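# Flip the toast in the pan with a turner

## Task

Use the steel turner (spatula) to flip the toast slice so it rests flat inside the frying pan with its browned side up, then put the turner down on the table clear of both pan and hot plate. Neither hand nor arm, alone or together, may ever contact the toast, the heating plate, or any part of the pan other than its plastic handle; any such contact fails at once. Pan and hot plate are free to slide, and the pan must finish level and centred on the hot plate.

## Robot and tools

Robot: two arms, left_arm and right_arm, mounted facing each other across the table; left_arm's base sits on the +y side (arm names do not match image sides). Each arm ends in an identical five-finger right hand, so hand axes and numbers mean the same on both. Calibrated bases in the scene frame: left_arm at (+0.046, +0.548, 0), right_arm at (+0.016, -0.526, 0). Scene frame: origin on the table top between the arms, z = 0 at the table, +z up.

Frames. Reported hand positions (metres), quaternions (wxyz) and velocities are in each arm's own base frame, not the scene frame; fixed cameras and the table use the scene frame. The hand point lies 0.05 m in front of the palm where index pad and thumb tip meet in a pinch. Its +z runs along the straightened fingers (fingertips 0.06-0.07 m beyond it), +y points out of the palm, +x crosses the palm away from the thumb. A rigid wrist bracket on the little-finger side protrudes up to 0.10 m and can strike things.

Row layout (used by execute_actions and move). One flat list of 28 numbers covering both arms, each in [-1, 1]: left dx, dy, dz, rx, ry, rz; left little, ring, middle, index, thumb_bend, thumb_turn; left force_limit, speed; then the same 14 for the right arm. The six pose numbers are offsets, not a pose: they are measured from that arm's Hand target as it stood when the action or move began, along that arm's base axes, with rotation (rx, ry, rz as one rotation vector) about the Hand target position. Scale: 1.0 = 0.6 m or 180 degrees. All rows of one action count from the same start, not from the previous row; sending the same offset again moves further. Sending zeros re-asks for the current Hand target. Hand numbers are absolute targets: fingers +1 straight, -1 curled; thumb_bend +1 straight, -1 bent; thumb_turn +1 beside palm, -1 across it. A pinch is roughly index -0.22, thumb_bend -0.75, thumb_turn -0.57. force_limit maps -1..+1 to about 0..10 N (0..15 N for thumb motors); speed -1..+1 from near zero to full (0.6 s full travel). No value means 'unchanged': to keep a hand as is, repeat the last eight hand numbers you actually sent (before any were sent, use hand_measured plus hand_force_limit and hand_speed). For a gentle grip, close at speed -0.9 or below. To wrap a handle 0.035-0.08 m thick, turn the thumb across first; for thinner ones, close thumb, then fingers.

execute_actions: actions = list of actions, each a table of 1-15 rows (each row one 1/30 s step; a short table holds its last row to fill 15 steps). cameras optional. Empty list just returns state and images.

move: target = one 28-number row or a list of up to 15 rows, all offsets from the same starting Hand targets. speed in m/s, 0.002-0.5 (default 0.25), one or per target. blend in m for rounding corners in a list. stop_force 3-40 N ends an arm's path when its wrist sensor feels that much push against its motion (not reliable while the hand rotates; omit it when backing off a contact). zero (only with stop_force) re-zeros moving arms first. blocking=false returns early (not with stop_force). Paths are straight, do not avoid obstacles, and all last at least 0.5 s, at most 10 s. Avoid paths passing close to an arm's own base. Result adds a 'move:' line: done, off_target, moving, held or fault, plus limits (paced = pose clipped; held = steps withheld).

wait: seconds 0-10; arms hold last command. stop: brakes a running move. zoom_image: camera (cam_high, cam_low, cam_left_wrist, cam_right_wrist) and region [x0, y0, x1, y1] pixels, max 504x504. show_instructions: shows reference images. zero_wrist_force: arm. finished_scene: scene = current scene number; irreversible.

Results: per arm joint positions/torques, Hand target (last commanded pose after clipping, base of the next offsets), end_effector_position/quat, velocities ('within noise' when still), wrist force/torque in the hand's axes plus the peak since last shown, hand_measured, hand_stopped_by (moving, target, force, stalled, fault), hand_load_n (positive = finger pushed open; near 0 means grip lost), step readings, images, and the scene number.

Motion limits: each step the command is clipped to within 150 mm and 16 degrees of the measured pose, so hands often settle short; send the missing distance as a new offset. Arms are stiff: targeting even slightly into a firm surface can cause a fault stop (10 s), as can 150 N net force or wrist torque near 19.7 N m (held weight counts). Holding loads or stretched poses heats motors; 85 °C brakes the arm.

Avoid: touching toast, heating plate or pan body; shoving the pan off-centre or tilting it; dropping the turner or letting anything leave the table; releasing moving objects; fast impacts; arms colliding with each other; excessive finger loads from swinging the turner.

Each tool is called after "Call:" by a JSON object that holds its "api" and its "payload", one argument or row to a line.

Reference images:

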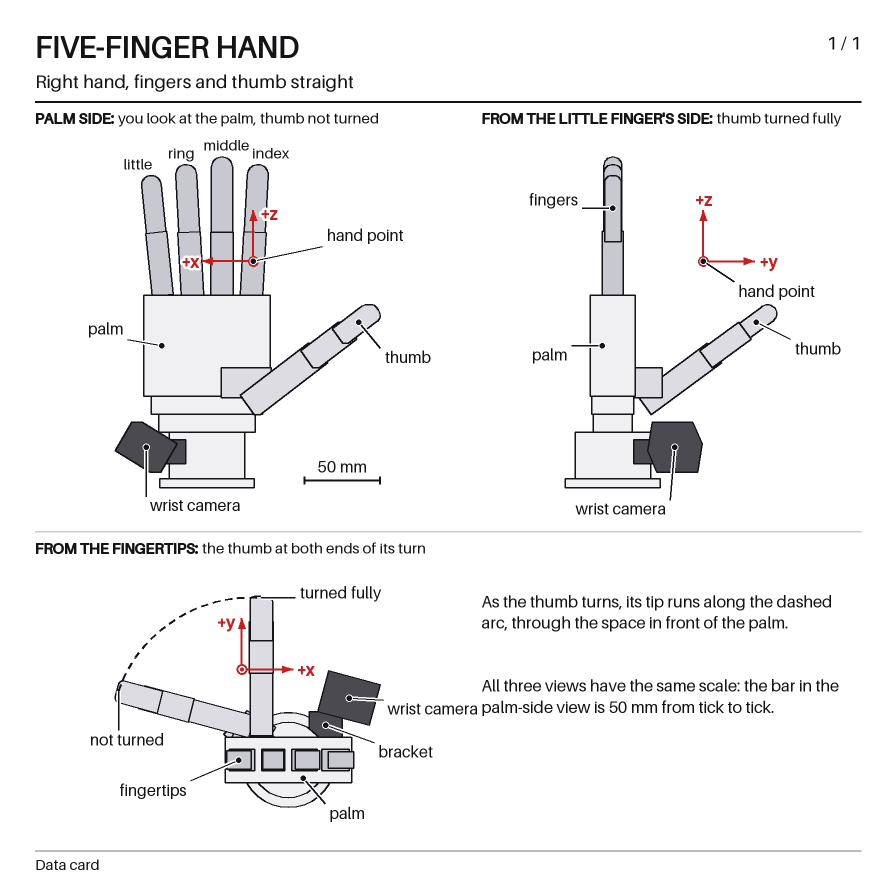

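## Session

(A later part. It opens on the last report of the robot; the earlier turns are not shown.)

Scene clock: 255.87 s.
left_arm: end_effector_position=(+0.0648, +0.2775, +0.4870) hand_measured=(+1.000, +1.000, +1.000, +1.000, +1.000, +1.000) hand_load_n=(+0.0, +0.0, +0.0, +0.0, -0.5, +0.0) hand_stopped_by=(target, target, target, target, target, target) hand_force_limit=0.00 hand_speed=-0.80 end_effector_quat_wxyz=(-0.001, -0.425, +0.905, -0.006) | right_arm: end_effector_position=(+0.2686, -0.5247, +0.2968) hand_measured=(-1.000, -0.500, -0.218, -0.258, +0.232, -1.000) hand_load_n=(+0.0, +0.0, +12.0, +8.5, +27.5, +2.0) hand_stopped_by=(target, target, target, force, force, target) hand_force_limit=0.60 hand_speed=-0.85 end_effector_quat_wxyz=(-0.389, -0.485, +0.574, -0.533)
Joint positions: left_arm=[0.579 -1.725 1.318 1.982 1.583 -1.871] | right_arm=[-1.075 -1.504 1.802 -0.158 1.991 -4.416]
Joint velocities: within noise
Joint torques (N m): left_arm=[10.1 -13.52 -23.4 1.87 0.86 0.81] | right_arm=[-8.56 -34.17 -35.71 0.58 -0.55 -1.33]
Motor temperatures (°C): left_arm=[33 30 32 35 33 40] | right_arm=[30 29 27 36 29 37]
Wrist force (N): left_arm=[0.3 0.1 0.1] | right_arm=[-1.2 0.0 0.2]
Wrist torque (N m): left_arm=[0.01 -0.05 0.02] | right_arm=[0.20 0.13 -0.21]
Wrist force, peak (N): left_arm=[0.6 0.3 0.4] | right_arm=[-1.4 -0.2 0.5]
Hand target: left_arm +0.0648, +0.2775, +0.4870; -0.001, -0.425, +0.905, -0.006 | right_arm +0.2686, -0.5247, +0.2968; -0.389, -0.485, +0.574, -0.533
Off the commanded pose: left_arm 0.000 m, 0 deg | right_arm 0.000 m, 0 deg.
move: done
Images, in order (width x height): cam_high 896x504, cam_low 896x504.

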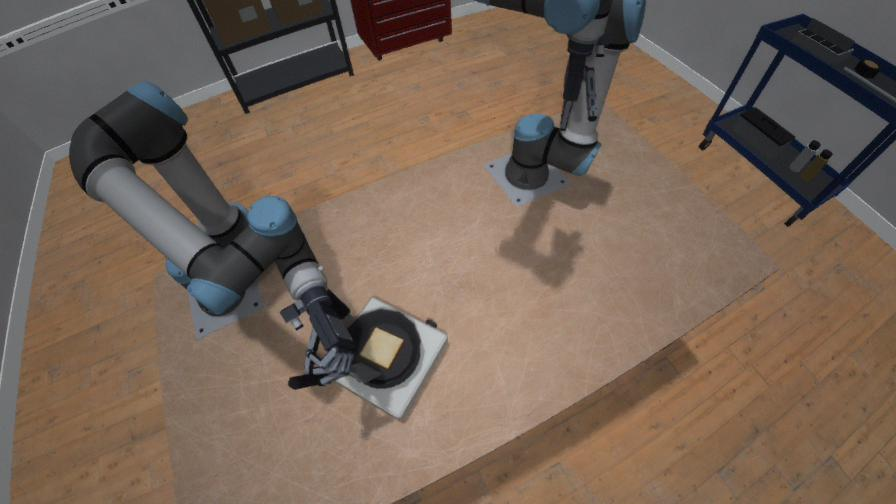

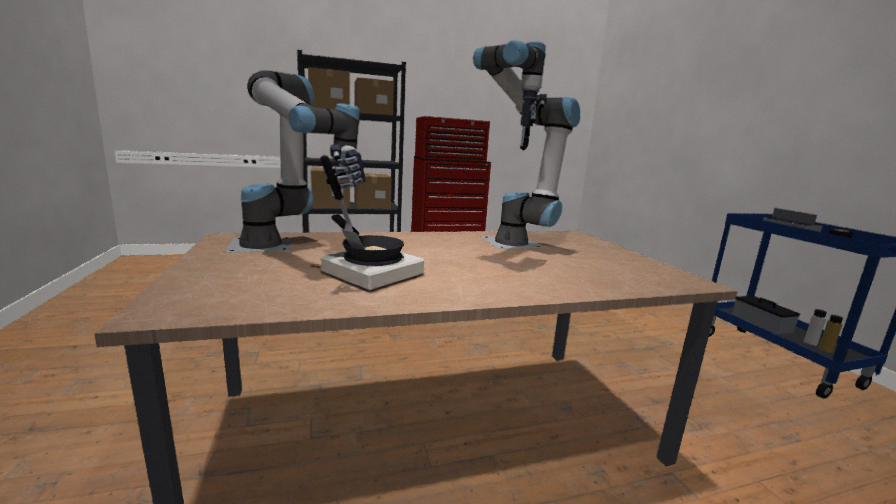

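Call:
{"api": "move", "payload": {
  "target": [0,0,0,0,0,0,1,1,1,1,1,1,0,-0.8,0,0,-0.03,0,0,0,-1,-0.5,-0.221,-0.6,-0.37,-1,0.6,-0.85],
  "speed": 0.008,
  "stop_force": 3,
  "cameras": ["cam_low","cam_high"]
}}

Call:
{"api": "zoom_image", "payload": {
  "camera": "cam_low",
  "region": [310, 170, 430, 290]
}}

Call:
{"api": "zoom_image", "payload": {
  "camera": "cam_high",
  "region": [330, 300, 430, 400]
}}

Scene clock: 259.27 s.
left_arm: end_effector_position=(+0.0648, +0.2775, +0.4870) hand_measured=(+1.000, +1.000, +1.000, +1.000, +1.000, +1.000) hand_load_n=(+0.0, +0.0, +0.0, +0.0, +0.0, +0.0) hand_stopped_by=(target, target, target, target, target, target) hand_force_limit=0.00 hand_speed=-0.80 end_effector_quat_wxyz=(-0.001, -0.425, +0.905, -0.006) | right_arm: end_effector_position=(+0.2686, -0.5247, +0.2870) hand_measured=(-1.000, -0.500, -0.218, -0.258, +0.232, -1.000) hand_load_n=(+0.0, +0.0, +14.0, +7.5, +27.5, +1.0) hand_stopped_by=(target, target, target, force, force, target) hand_force_limit=0.60 hand_speed=-0.85 end_effector_quat_wxyz=(-0.389, -0.485, +0.574, -0.534)
Joint positions: left_arm=[0.579 -1.725 1.318 1.982 1.583 -1.871] | right_arm=[-1.075 -1.497 1.821 -0.184 1.991 -4.416]
Joint velocities: within noise
Joint torques (N m): left_arm=[9.04 -12.23 -22.96 1.88 0.89 0.6] | right_arm=[-8.03 -36.17 -35.61 0.8 -0.76 -0.25]
Motor temperatures (°C): left_arm=[33 30 32 35 33 40] | right_arm=[30 29 27 36 29 37]
Wrist force (N): left_arm=[0.0 0.2 0.0] | right_arm=[-0.9 -0.5 0.2]
Wrist torque (N m): left_arm=[0.04 0.00 0.00] | right_arm=[0.15 0.09 -0.16]
Wrist force, peak (N): left_arm=[0.5 0.5 0.3] | right_arm=[2.2 -0.3 0.6]
Hand target: left_arm +0.0648, +0.2775, +0.4870; -0.001, -0.425, +0.905, -0.006 | right_arm +0.2686, -0.5247, +0.2870; -0.389, -0.485, +0.574, -0.534 (not the last commanded pose)
Off the commanded pose: left_arm 0.000 m, 0 deg | right_arm 0.008 m, 0 deg.
move: contact (right_arm)
Images, in order (width x height): cam_high 896x504, cam_low 896x504.

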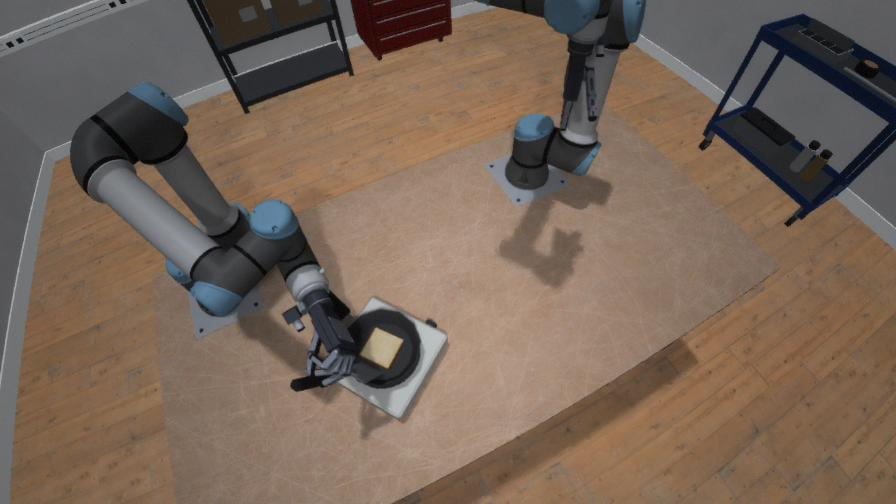

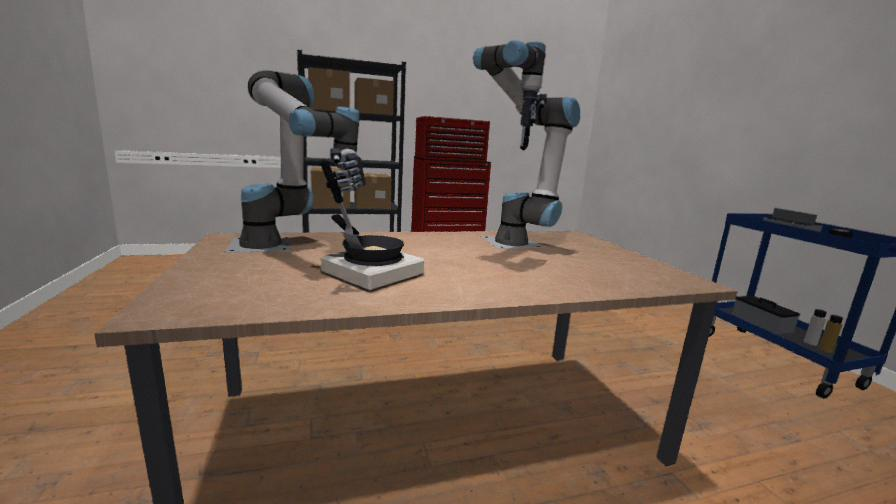

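Scaled by 4.200 from the camera's 896x504 image, which has a finer 1280x720 frame.

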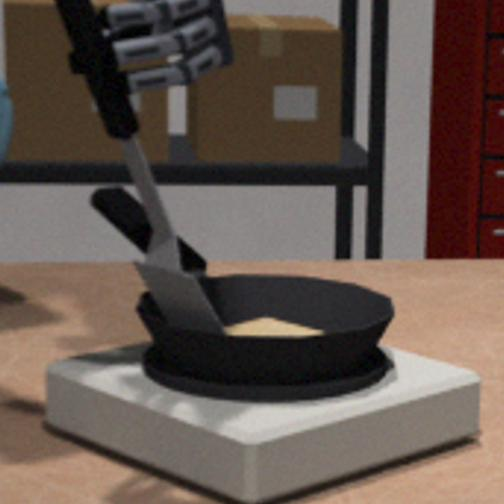

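Scaled by 5.040 from the camera's 896x504 image, which has a finer 1280x720 frame.

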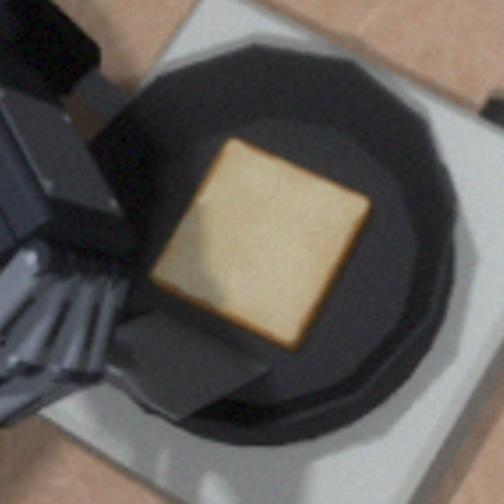

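Call:
{"api": "move", "payload": {
  "target": [
    [0,0,0,0,0,0,1,1,1,1,1,1,0,-0.8,-0.0401,-0.0273,-0.0283,0.0289,-0.0425,0,-1,-0.5,-0.221,-0.6,-0.37,-1,0.6,-0.85],
    [0,0,0,0,0,0,1,1,1,1,1,1,0,-0.8,-0.076,-0.0516,-0.0657,0.0578,-0.085,0,-1,-0.5,-0.221,-0.6,-0.37,-1,0.6,-0.85]
  ],
  "speed": 0.05,
  "cameras": ["cam_low","cam_high"]
}}

Call:
{"api": "zoom_image", "payload": {
  "camera": "cam_low",
  "region": [310, 170, 430, 290]
}}

Call:
{"api": "zoom_image", "payload": {
  "camera": "cam_high",
  "region": [330, 300, 430, 400]
}}

Scene clock: 266.17 s.
left_arm: end_effector_position=(+0.0648, +0.2775, +0.4870) hand_measured=(+1.000, +1.000, +1.000, +1.000, +1.000, +1.000) hand_load_n=(+0.0, +0.0, +0.0, +0.0, +0.0, +0.0) hand_stopped_by=(target, target, target, target, target, target) hand_force_limit=0.00 hand_speed=-0.80 end_effector_quat_wxyz=(-0.001, -0.425, +0.905, -0.006) | right_arm: end_effector_position=(+0.2229, -0.5557, +0.2475) hand_measured=(-1.000, -0.500, -0.218, -0.258, +0.232, -1.000) hand_load_n=(+0.0, +0.0, +15.0, +7.5, +27.5, +1.0) hand_stopped_by=(target, target, target, force, force, target) hand_force_limit=0.60 hand_speed=-0.85 end_effector_quat_wxyz=(-0.264, -0.443, +0.666, -0.539)
Joint positions: left_arm=[0.579 -1.725 1.318 1.982 1.583 -1.871] | right_arm=[-1.299 -1.495 1.802 -0.021 1.706 -4.144]
Joint velocities: within noise
Joint torques (N m): left_arm=[9.34 -13.32 -23.19 1.94 1 0.6] | right_arm=[7.64 -30.69 -31.44 -3.2 0.84 -1.28]
Motor temperatures (°C): left_arm=[33 30 32 35 33 40] | right_arm=[30 29 27 36 29 37]
Wrist force (N): left_arm=[0.2 0.3 0.0] | right_arm=[-0.2 -1.3 -0.1]
Wrist torque (N m): left_arm=[0.05 -0.03 0.02] | right_arm=[0.04 0.04 -0.06]
Wrist force, peak (N): left_arm=[0.7 0.2 -0.1] | right_arm=[2.1 -0.3 0.8]
Hand target: left_arm +0.0648, +0.2775, +0.4870; -0.001, -0.425, +0.905, -0.006 | right_arm +0.2230, -0.5557, +0.2475; -0.264, -0.443, +0.666, -0.539
Off the commanded pose: left_arm 0.000 m, 0 deg | right_arm 0.000 m, 0 deg.
move: done
Images, in order (width x height): cam_high 896x504, cam_low 896x504.

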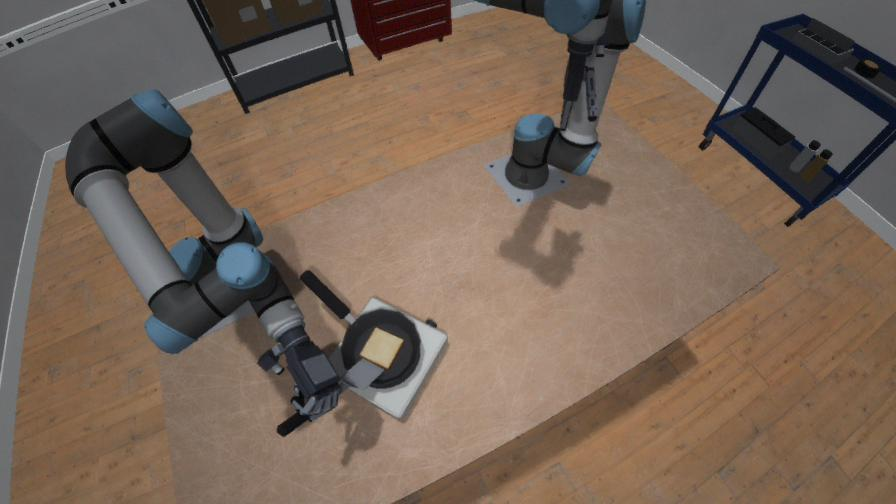

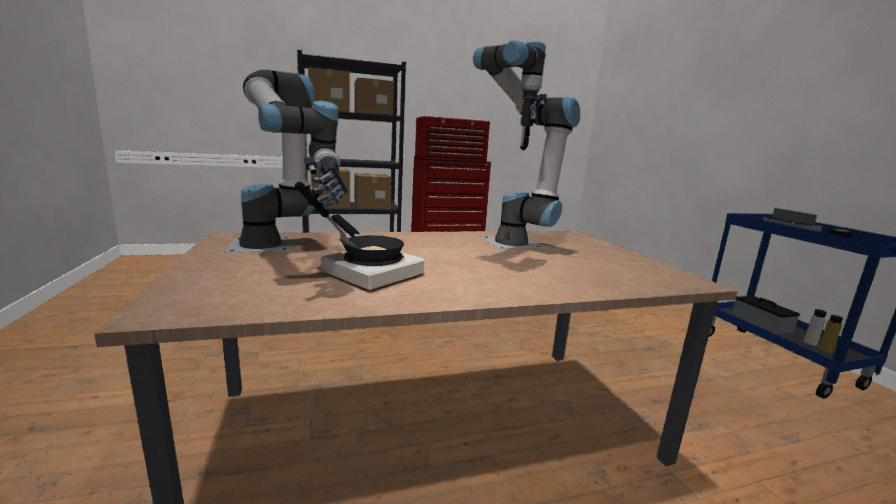

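Scaled by 4.200 from the camera's 896x504 image, which has a finer 1280x720 frame.

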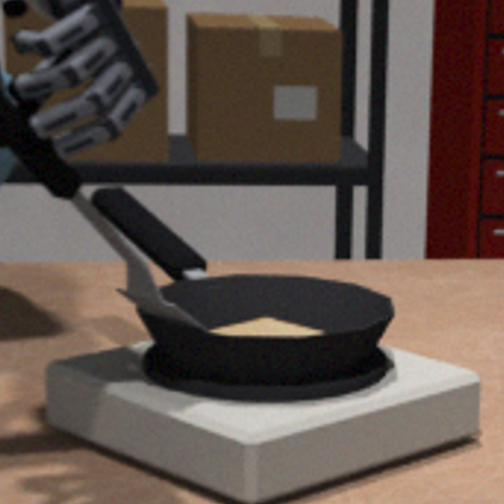

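Scaled by 5.040 from the camera's 896x504 image, which has a finer 1280x720 frame.

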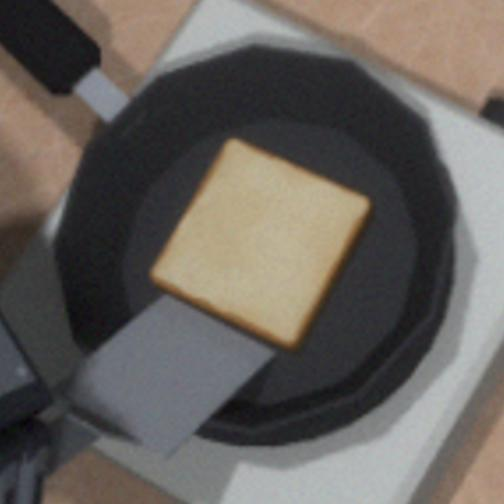

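Call:
{"api": "move", "payload": {
  "target": [0,0,0,0,0,0,1,1,1,1,1,1,0,-0.8,0.0037,0.0025,-0.03,0.0187,-0.0276,0,-1,-0.5,-0.221,-0.6,-0.37,-1,0.6,-0.85],
  "speed": 0.04,
  "cameras": ["cam_low","cam_high"]
}}

Call:
{"api": "zoom_image", "payload": {
  "camera": "cam_low",
  "region": [310, 170, 430, 290]
}}

Call:
{"api": "zoom_image", "payload": {
  "camera": "cam_high",
  "region": [330, 300, 430, 400]
}}

Scene clock: 270.13 s.
left_arm: end_effector_position=(+0.0648, +0.2775, +0.4870) hand_measured=(+1.000, +1.000, +1.000, +1.000, +1.000, +1.000) hand_load_n=(+0.0, +0.0, +0.0, +0.0, +0.0, +0.0) hand_stopped_by=(target, target, target, target, target, target) hand_force_limit=0.00 hand_speed=-0.80 end_effector_quat_wxyz=(-0.001, -0.425, +0.905, -0.006) | right_arm: end_effector_position=(+0.2252, -0.5542, +0.2294) hand_measured=(-1.000, -0.500, -0.218, -0.258, +0.232, -1.000) hand_load_n=(+0.0, +0.0, +14.5, +7.0, +27.5, +0.0) hand_stopped_by=(target, target, target, force, force, target) hand_force_limit=0.60 hand_speed=-0.85 end_effector_quat_wxyz=(-0.222, -0.426, +0.693, -0.538) end_effector_velocity=(-0.001, +0.000, +0.001) end_effector_angular_velocity=(-0.003, +0.007, +0.000)
Joint positions: left_arm=[0.579 -1.725 1.318 1.982 1.583 -1.871] | right_arm=[-1.327 -1.481 1.803 0.008 1.649 -4.057]
Joint velocities: left_arm=[within noise] | right_arm=[0.001 -0.002 0 0 0.003 -0.007]
Joint torques (N m): left_arm=[10.01 -12.89 -22.89 1.93 0.9 0.48] | right_arm=[4.44 -31.6 -20.69 -1.17 0.89 -1.15]
Motor temperatures (°C): left_arm=[33 30 32 35 33 40] | right_arm=[30 29 27 36 29 37]
Wrist force (N): left_arm=[0.1 0.4 0.4] | right_arm=[0.2 -0.6 0.2]
Wrist torque (N m): left_arm=[0.04 -0.02 0.02] | right_arm=[0.06 0.08 -0.14]
Wrist force, peak (N): left_arm=[0.7 -0.2 0.3] | right_arm=[-0.9 -1.4 -0.1]
Hand target: left_arm +0.0648, +0.2775, +0.4870; -0.001, -0.425, +0.905, -0.006 | right_arm +0.2252, -0.5542, +0.2295; -0.222, -0.426, +0.693, -0.538
Off the commanded pose: left_arm 0.000 m, 0 deg | right_arm 0.000 m, 0 deg.
move: done
Images, in order (width x height): cam_high 896x504, cam_low 896x504.

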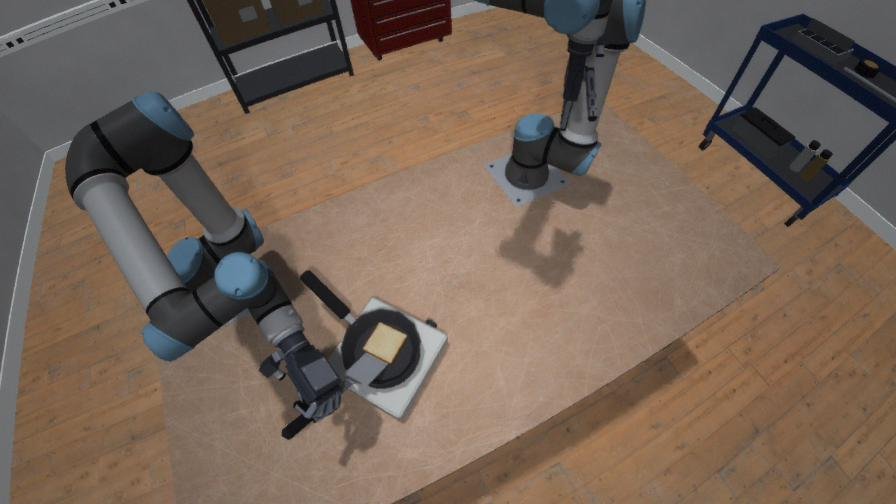

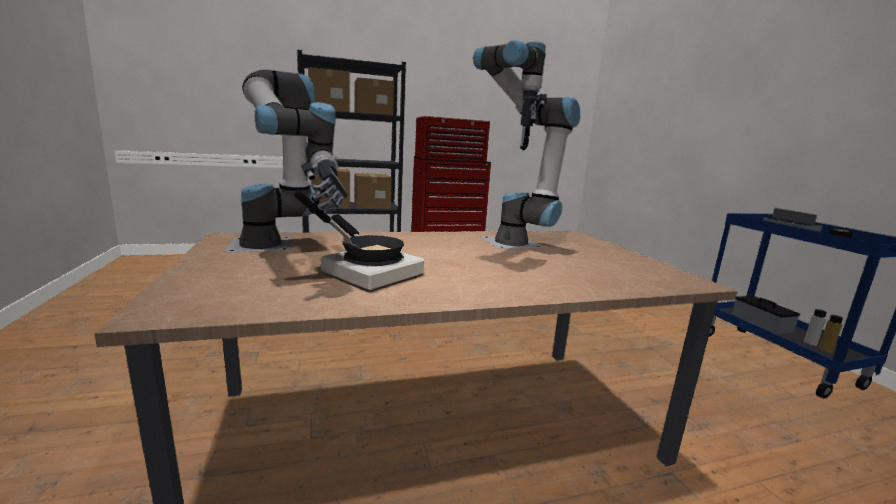

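Scaled by 4.200 from the camera's 896x504 image, which has a finer 1280x720 frame.

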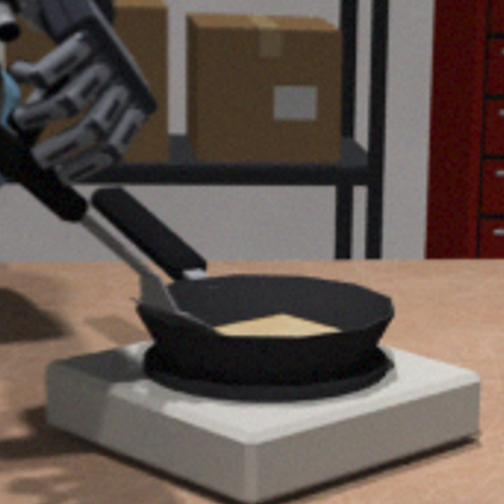

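Scaled by 5.040 from the camera's 896x504 image, which has a finer 1280x720 frame.

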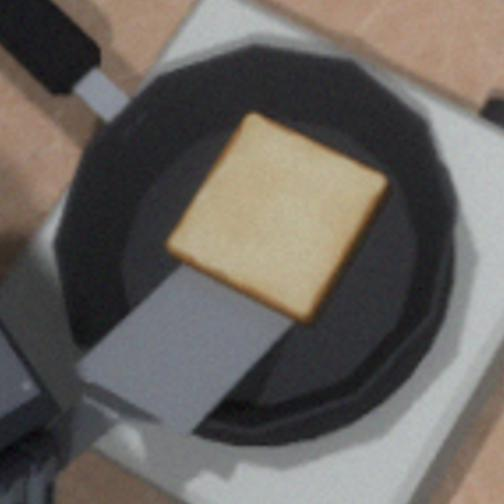

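Call:
{"api": "move", "payload": {
  "target": [0,0,0,0,0,0,1,1,1,1,1,1,0,-0.8,0.0382,0.026,-0.003,0,0,0,-1,-0.5,-0.221,-0.6,-0.37,-1,0.6,-0.85],
  "speed": 0.04,
  "cameras": ["cam_low","cam_high"]
}}

Call:
{"api": "zoom_image", "payload": {
  "camera": "cam_low",
  "region": [310, 170, 430, 290]
}}

Call:
{"api": "zoom_image", "payload": {
  "camera": "cam_high",
  "region": [330, 300, 430, 400]
}}

Scene clock: 272.20 s.
left_arm: end_effector_position=(+0.0648, +0.2775, +0.4870) hand_measured=(+1.000, +1.000, +1.000, +1.000, +1.000, +1.000) hand_load_n=(+0.0, +0.0, +0.0, +0.0, +0.0, +0.0) hand_stopped_by=(target, target, target, target, target, target) hand_force_limit=0.00 hand_speed=-0.80 end_effector_quat_wxyz=(-0.001, -0.425, +0.905, -0.006) | right_arm: end_effector_position=(+0.2482, -0.5385, +0.2276) hand_measured=(-1.000, -0.500, -0.218, -0.258, +0.232, -1.000) hand_load_n=(+0.0, +0.0, +15.5, +6.0, +27.0, +0.5) hand_stopped_by=(target, target, target, force, force, target) hand_force_limit=0.60 hand_speed=-0.85 end_effector_quat_wxyz=(-0.222, -0.426, +0.693, -0.538)
Joint positions: left_arm=[0.579 -1.725 1.318 1.982 1.583 -1.871] | right_arm=[-1.257 -1.477 1.804 0.005 1.715 -4.035]
Joint velocities: within noise
Joint torques (N m): left_arm=[9.61 -13.6 -23.55 1.78 0.88 0.68] | right_arm=[-9.48 -27.66 -34.45 -2.79 -1.03 -1]
Motor temperatures (°C): left_arm=[33 30 32 35 33 40] | right_arm=[30 29 27 36 29 37]
Wrist force (N): left_arm=[0.2 0.2 0.2] | right_arm=[-0.6 -0.6 -0.2]
Wrist torque (N m): left_arm=[0.01 -0.04 0.01] | right_arm=[0.11 0.04 -0.03]
Wrist force, peak (N): left_arm=[0.2 0.6 0.4] | right_arm=[1.0 0.1 0.3]
Hand target: left_arm +0.0648, +0.2775, +0.4870; -0.001, -0.425, +0.905, -0.006 | right_arm +0.2481, -0.5386, +0.2277; -0.222, -0.426, +0.693, -0.538
Off the commanded pose: left_arm 0.000 m, 0 deg | right_arm 0.000 m, 0 deg.
move: done
Images, in order (width x height): cam_high 896x504, cam_low 896x504.

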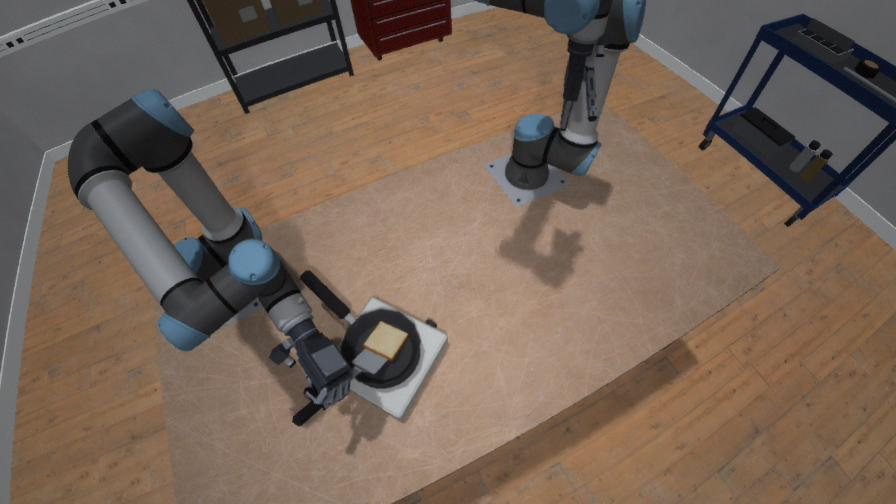

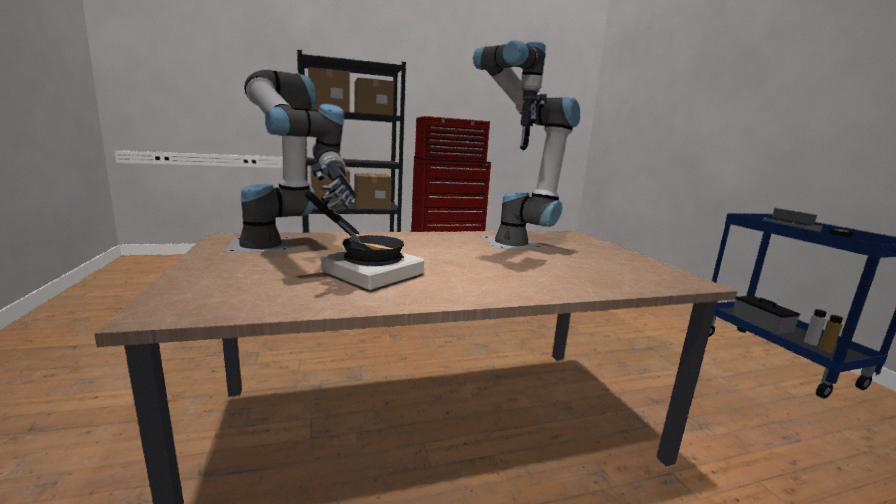

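Scaled by 4.200 from the camera's 896x504 image, which has a finer 1280x720 frame.

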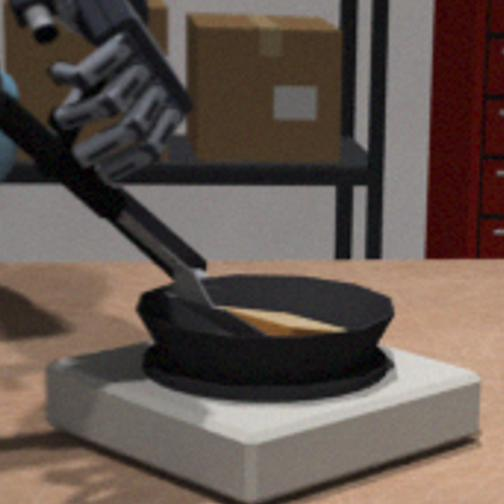

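Scaled by 5.040 from the camera's 896x504 image, which has a finer 1280x720 frame.

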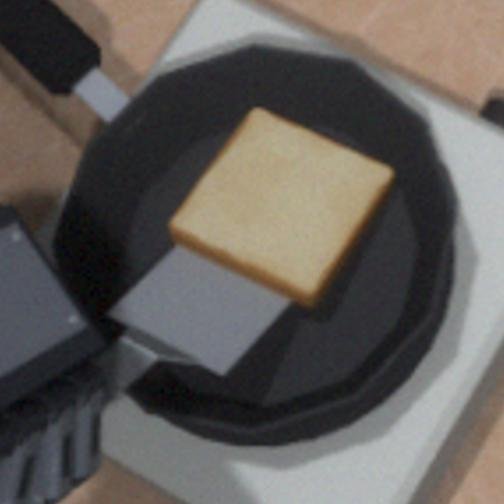

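Call:
{"api": "move", "payload": {
  "target": [0,0,0,0,0,0,1,1,1,1,1,1,0,-0.8,0.0276,0.0187,-0.001,0,0,0,-1,-0.5,-0.221,-0.6,-0.37,-1,0.6,-0.85],
  "speed": 0.04,
  "cameras": ["cam_low","cam_high"]
}}

Call:
{"api": "zoom_image", "payload": {
  "camera": "cam_low",
  "region": [310, 170, 430, 290]
}}

Call:
{"api": "zoom_image", "payload": {
  "camera": "cam_high",
  "region": [330, 300, 430, 400]
}}

Scene clock: 274.10 s.
left_arm: end_effector_position=(+0.0648, +0.2775, +0.4870) hand_measured=(+1.000, +1.000, +1.000, +1.000, +1.000, +1.000) hand_load_n=(+0.0, +0.0, +0.0, +0.0, +0.0, +0.0) hand_stopped_by=(target, target, target, target, target, target) hand_force_limit=0.00 hand_speed=-0.80 end_effector_quat_wxyz=(-0.001, -0.425, +0.905, -0.006) | right_arm: end_effector_position=(+0.2647, -0.5273, +0.2271) hand_measured=(-1.000, -0.500, -0.218, -0.258, +0.232, -1.000) hand_load_n=(+0.0, +0.0, +15.5, +5.5, +27.5, +0.0) hand_stopped_by=(target, target, target, force, force, target) hand_force_limit=0.60 hand_speed=-0.85 end_effector_quat_wxyz=(-0.222, -0.426, +0.693, -0.538) end_effector_velocity=(+0.000, -0.001, +0.000) end_effector_angular_velocity=(+0.001, +0.001, +0.003)
Joint positions: left_arm=[0.579 -1.725 1.318 1.982 1.583 -1.871] | right_arm=[-1.206 -1.472 1.8 0.007 1.764 -4.018]
Joint velocities: left_arm=[within noise] | right_arm=[-0.002 0.001 0 0 -0.005 -0.003]
Joint torques (N m): left_arm=[8.77 -13.95 -22.98 2.16 0.96 0.78] | right_arm=[-8.27 -30.48 -29.13 1.04 -0.77 -1.24]
Motor temperatures (°C): left_arm=[33 30 32 35 33 40] | right_arm=[30 29 27 36 29 37]
Wrist force (N): left_arm=[0.0 0.3 0.0] | right_arm=[-0.6 -0.4 0.1]
Wrist torque (N m): left_arm=[0.04 -0.01 0.01] | right_arm=[0.10 0.02 -0.01]
Wrist force, peak (N): left_arm=[0.2 0.7 0.0] | right_arm=[1.2 -0.5 0.2]
Hand target: left_arm +0.0648, +0.2775, +0.4870; -0.001, -0.425, +0.905, -0.006 | right_arm +0.2647, -0.5274, +0.2271; -0.222, -0.426, +0.693, -0.538
Off the commanded pose: left_arm 0.000 m, 0 deg | right_arm 0.000 m, 0 deg.
move: done
Images, in order (width x height): cam_high 896x504, cam_low 896x504.

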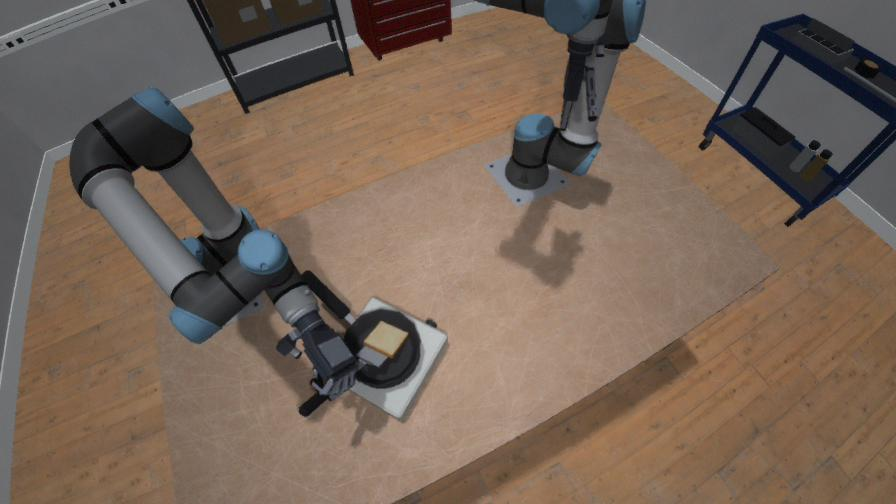

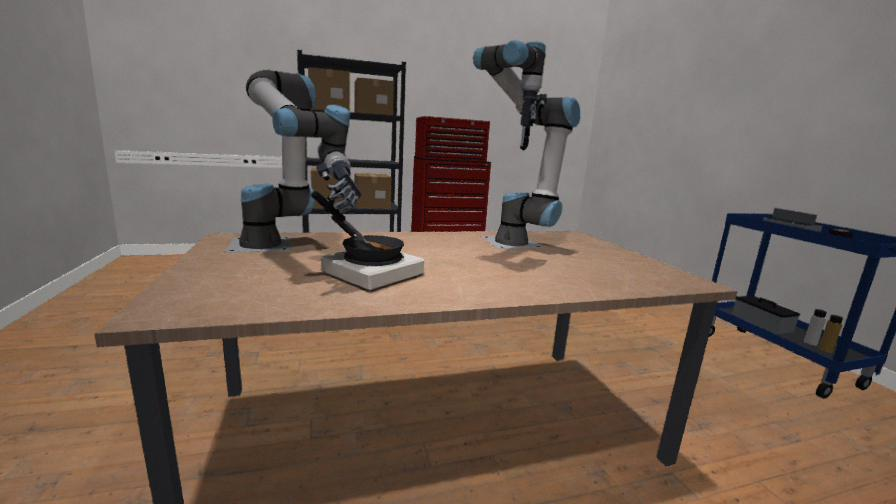

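Scaled by 4.200 from the camera's 896x504 image, which has a finer 1280x720 frame.

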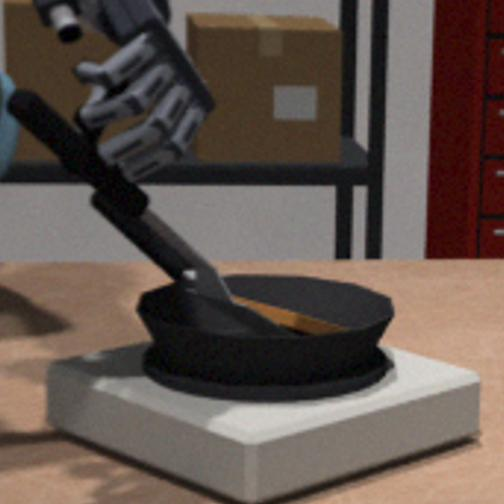

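Scaled by 5.040 from the camera's 896x504 image, which has a finer 1280x720 frame.

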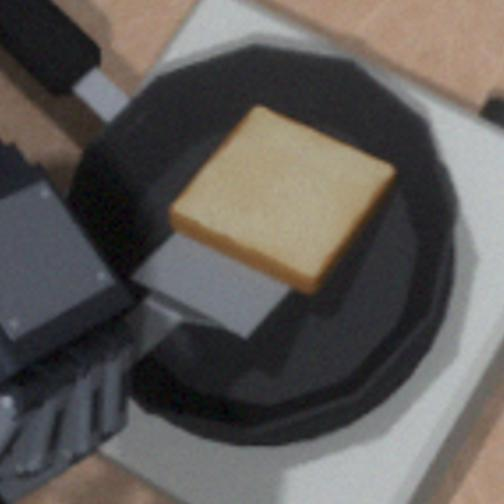

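Call:
{"api": "move", "payload": {
  "target": [0,0,0,0,0,0,1,1,1,1,1,1,0,-0.8,0.0248,0.0169,0.001,0,0,0,-1,-0.5,-0.221,-0.6,-0.37,-1,0.6,-0.85],
  "speed": 0.04,
  "cameras": ["cam_low","cam_high"]
}}

Call:
{"api": "zoom_image", "payload": {
  "camera": "cam_low",
  "region": [310, 170, 430, 290]
}}

Call:
{"api": "zoom_image", "payload": {
  "camera": "cam_high",
  "region": [330, 300, 430, 400]
}}

Scene clock: 276.00 s.
left_arm: end_effector_position=(+0.0648, +0.2775, +0.4870) hand_measured=(+1.000, +1.000, +1.000, +1.000, +1.000, +1.000) hand_load_n=(+0.0, +0.0, +0.0, +0.0, +0.0, +0.0) hand_stopped_by=(target, target, target, target, target, target) hand_force_limit=0.00 hand_speed=-0.80 end_effector_quat_wxyz=(-0.001, -0.425, +0.905, -0.006) | right_arm: end_effector_position=(+0.2796, -0.5172, +0.2277) hand_measured=(-1.000, -0.500, -0.218, -0.258, +0.232, -1.000) hand_load_n=(+0.0, +0.0, +15.0, +6.0, +27.5, +0.0) hand_stopped_by=(target, target, target, force, force, target) hand_force_limit=0.60 hand_speed=-0.85 end_effector_quat_wxyz=(-0.222, -0.426, +0.693, -0.538)
Joint positions: left_arm=[0.579 -1.725 1.318 1.982 1.583 -1.871] | right_arm=[-1.16 -1.466 1.792 0.012 1.807 -4.002]
Joint velocities: within noise
Joint torques (N m): left_arm=[9.87 -14.14 -22.46 1.97 0.93 0.45] | right_arm=[-8.72 -30.39 -24.54 -0.04 -1.05 -1.11]
Motor temperatures (°C): left_arm=[33 30 32 35 33 40] | right_arm=[30 29 27 36 29 37]
Wrist force (N): left_arm=[0.3 0.1 0.3] | right_arm=[-0.6 -0.5 0.0]
Wrist torque (N m): left_arm=[0.00 -0.05 0.02] | right_arm=[0.07 0.04 -0.05]
Wrist force, peak (N): left_arm=[0.4 0.3 0.4] | right_arm=[-0.8 -0.9 -0.2]
Hand target: left_arm +0.0648, +0.2775, +0.4870; -0.001, -0.425, +0.905, -0.006 | right_arm +0.2795, -0.5172, +0.2277; -0.222, -0.426, +0.693, -0.538
Off the commanded pose: left_arm 0.000 m, 0 deg | right_arm 0.000 m, 0 deg.
move: done
Images, in order (width x height): cam_high 896x504, cam_low 896x504.

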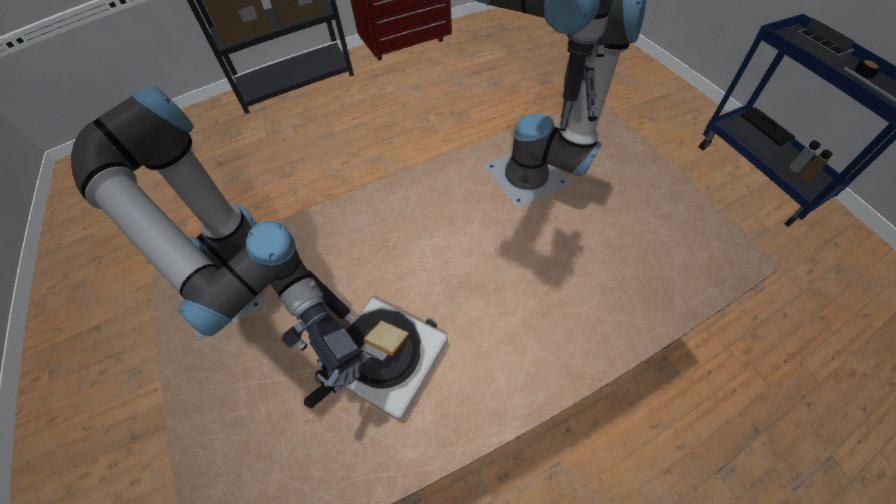

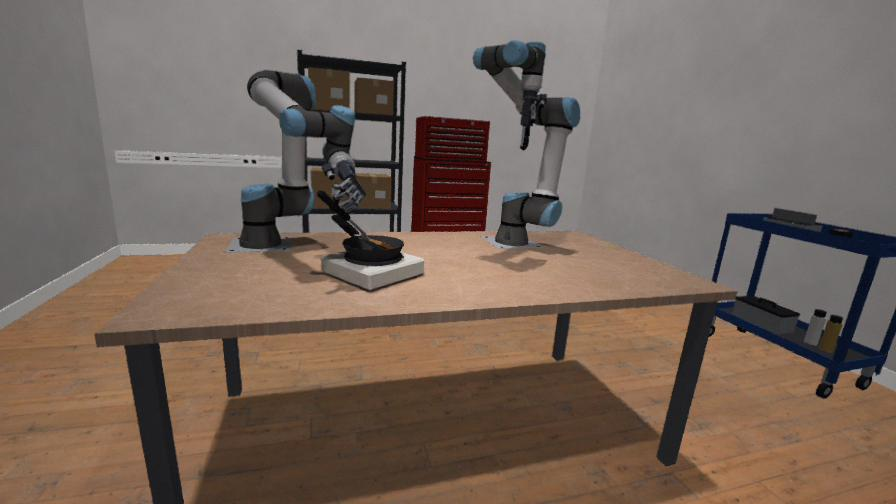

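Scaled by 4.200 from the camera's 896x504 image, which has a finer 1280x720 frame.

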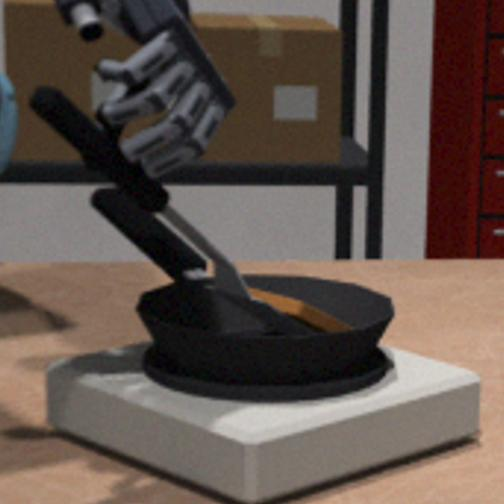

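Scaled by 5.040 from the camera's 896x504 image, which has a finer 1280x720 frame.

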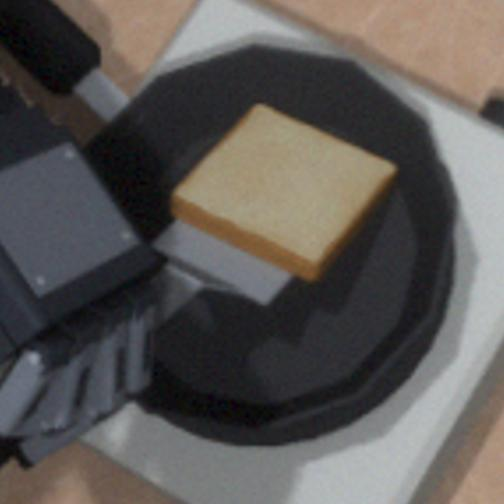

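Call:
{"api": "move", "payload": {
  "target": [0,0,0,0,0,0,1,1,1,1,1,1,0,-0.8,0.0138,0.0094,0.002,0,0,0,-1,-0.5,-0.221,-0.6,-0.37,-1,0.6,-0.85],
  "speed": 0.04,
  "cameras": ["cam_low","cam_high"]
}}

Call:
{"api": "zoom_image", "payload": {
  "camera": "cam_low",
  "region": [310, 170, 430, 290]
}}

Call:
{"api": "zoom_image", "payload": {
  "camera": "cam_high",
  "region": [330, 300, 430, 400]
}}

Scene clock: 280.83 s.
left_arm: end_effector_position=(+0.0648, +0.2775, +0.4870) hand_measured=(+1.000, +1.000, +1.000, +1.000, +1.000, +1.000) hand_load_n=(-0.5, +0.0, +0.0, +0.0, +0.0, +0.0) hand_stopped_by=(target, target, target, target, target, target) hand_force_limit=0.00 hand_speed=-0.80 end_effector_quat_wxyz=(-0.001, -0.425, +0.905, -0.006) | right_arm: end_effector_position=(+0.2879, -0.5115, +0.2290) hand_measured=(-1.000, -0.500, -0.218, -0.258, +0.232, -1.000) hand_load_n=(+0.0, +0.0, +15.0, +6.5, +27.5, +0.0) hand_stopped_by=(target, target, target, force, force, target) hand_force_limit=0.60 hand_speed=-0.85 end_effector_quat_wxyz=(-0.222, -0.426, +0.693, -0.538) end_effector_velocity=(-0.001, -0.001, +0.000) end_effector_angular_velocity=(+0.001, -0.001, +0.001)
Joint positions: left_arm=[0.579 -1.725 1.318 1.982 1.583 -1.871] | right_arm=[-1.134 -1.463 1.785 0.018 1.832 -3.993]
Joint velocities: left_arm=[within noise] | right_arm=[-0.004 0 -0.001 0.001 -0.005 0]
Joint torques (N m): left_arm=[10.81 -13.29 -22.43 1.9 1.03 0.77] | right_arm=[-8.35 -28.1 -25.92 0.22 -0.9 -0.11]
Motor temperatures (°C): left_arm=[33 30 32 35 33 40] | right_arm=[30 29 27 36 29 37]
Wrist force (N): left_arm=[0.1 0.3 0.1] | right_arm=[-0.5 -0.3 -0.2]
Wrist torque (N m): left_arm=[0.04 -0.02 0.02] | right_arm=[0.10 0.04 -0.08]
Wrist force, peak (N): left_arm=[0.3 0.5 0.3] | right_arm=[-0.8 -0.6 -0.1]
Hand target: left_arm +0.0648, +0.2775, +0.4870; -0.001, -0.425, +0.905, -0.006 | right_arm +0.2878, -0.5116, +0.2289; -0.222, -0.426, +0.693, -0.538
Off the commanded pose: left_arm 0.000 m, 0 deg | right_arm 0.000 m, 0 deg.
move: done
Images, in order (width x height): cam_high 896x504, cam_low 896x504.

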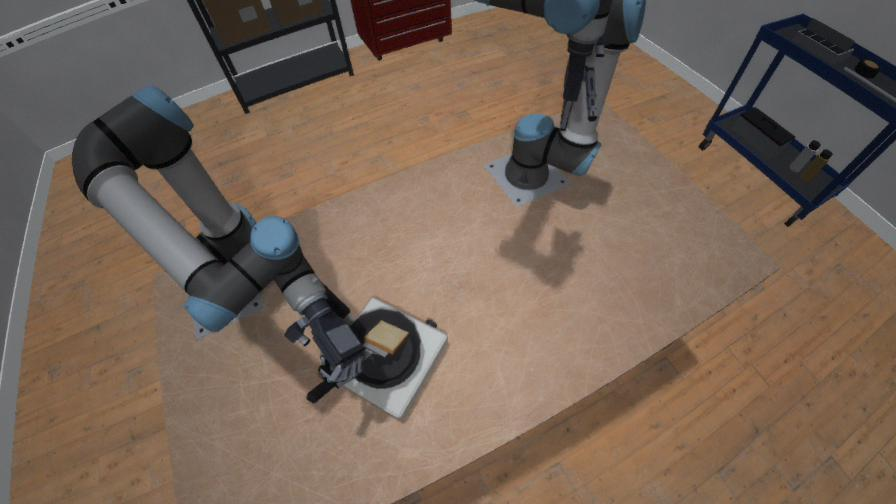

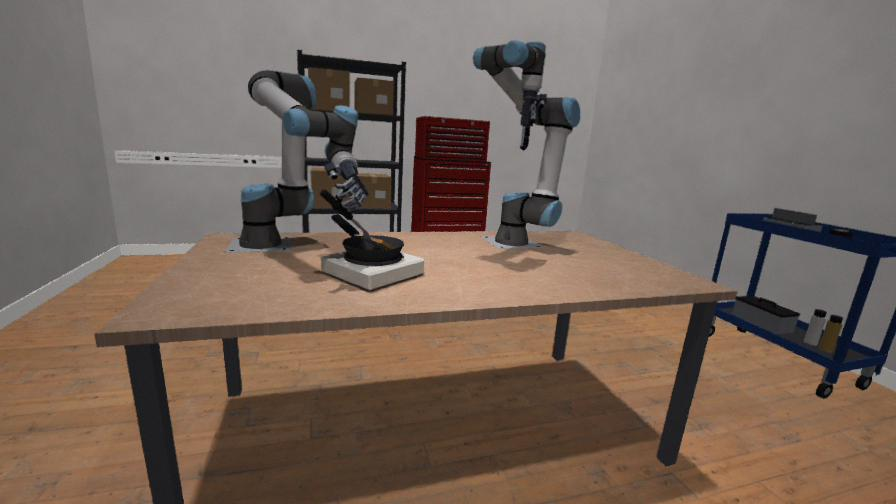

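Scaled by 4.200 from the camera's 896x504 image, which has a finer 1280x720 frame.

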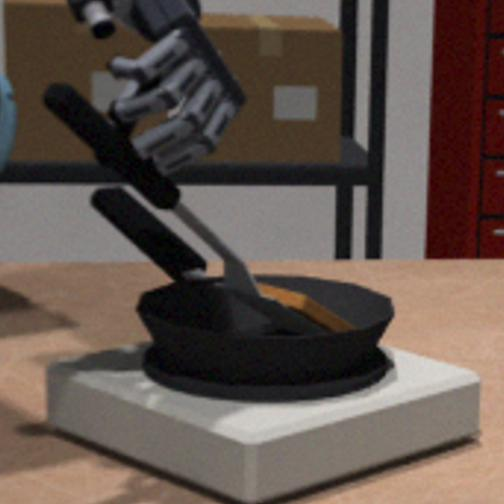

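Scaled by 5.040 from the camera's 896x504 image, which has a finer 1280x720 frame.

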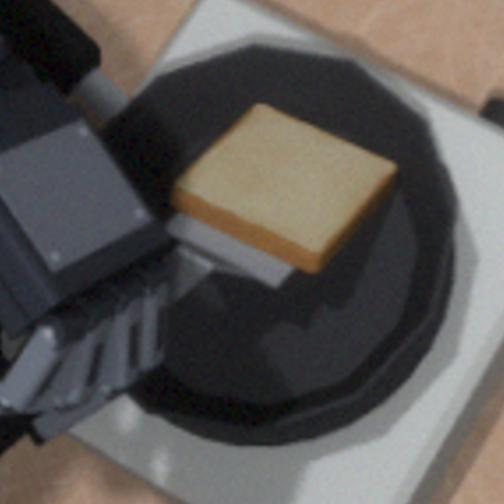

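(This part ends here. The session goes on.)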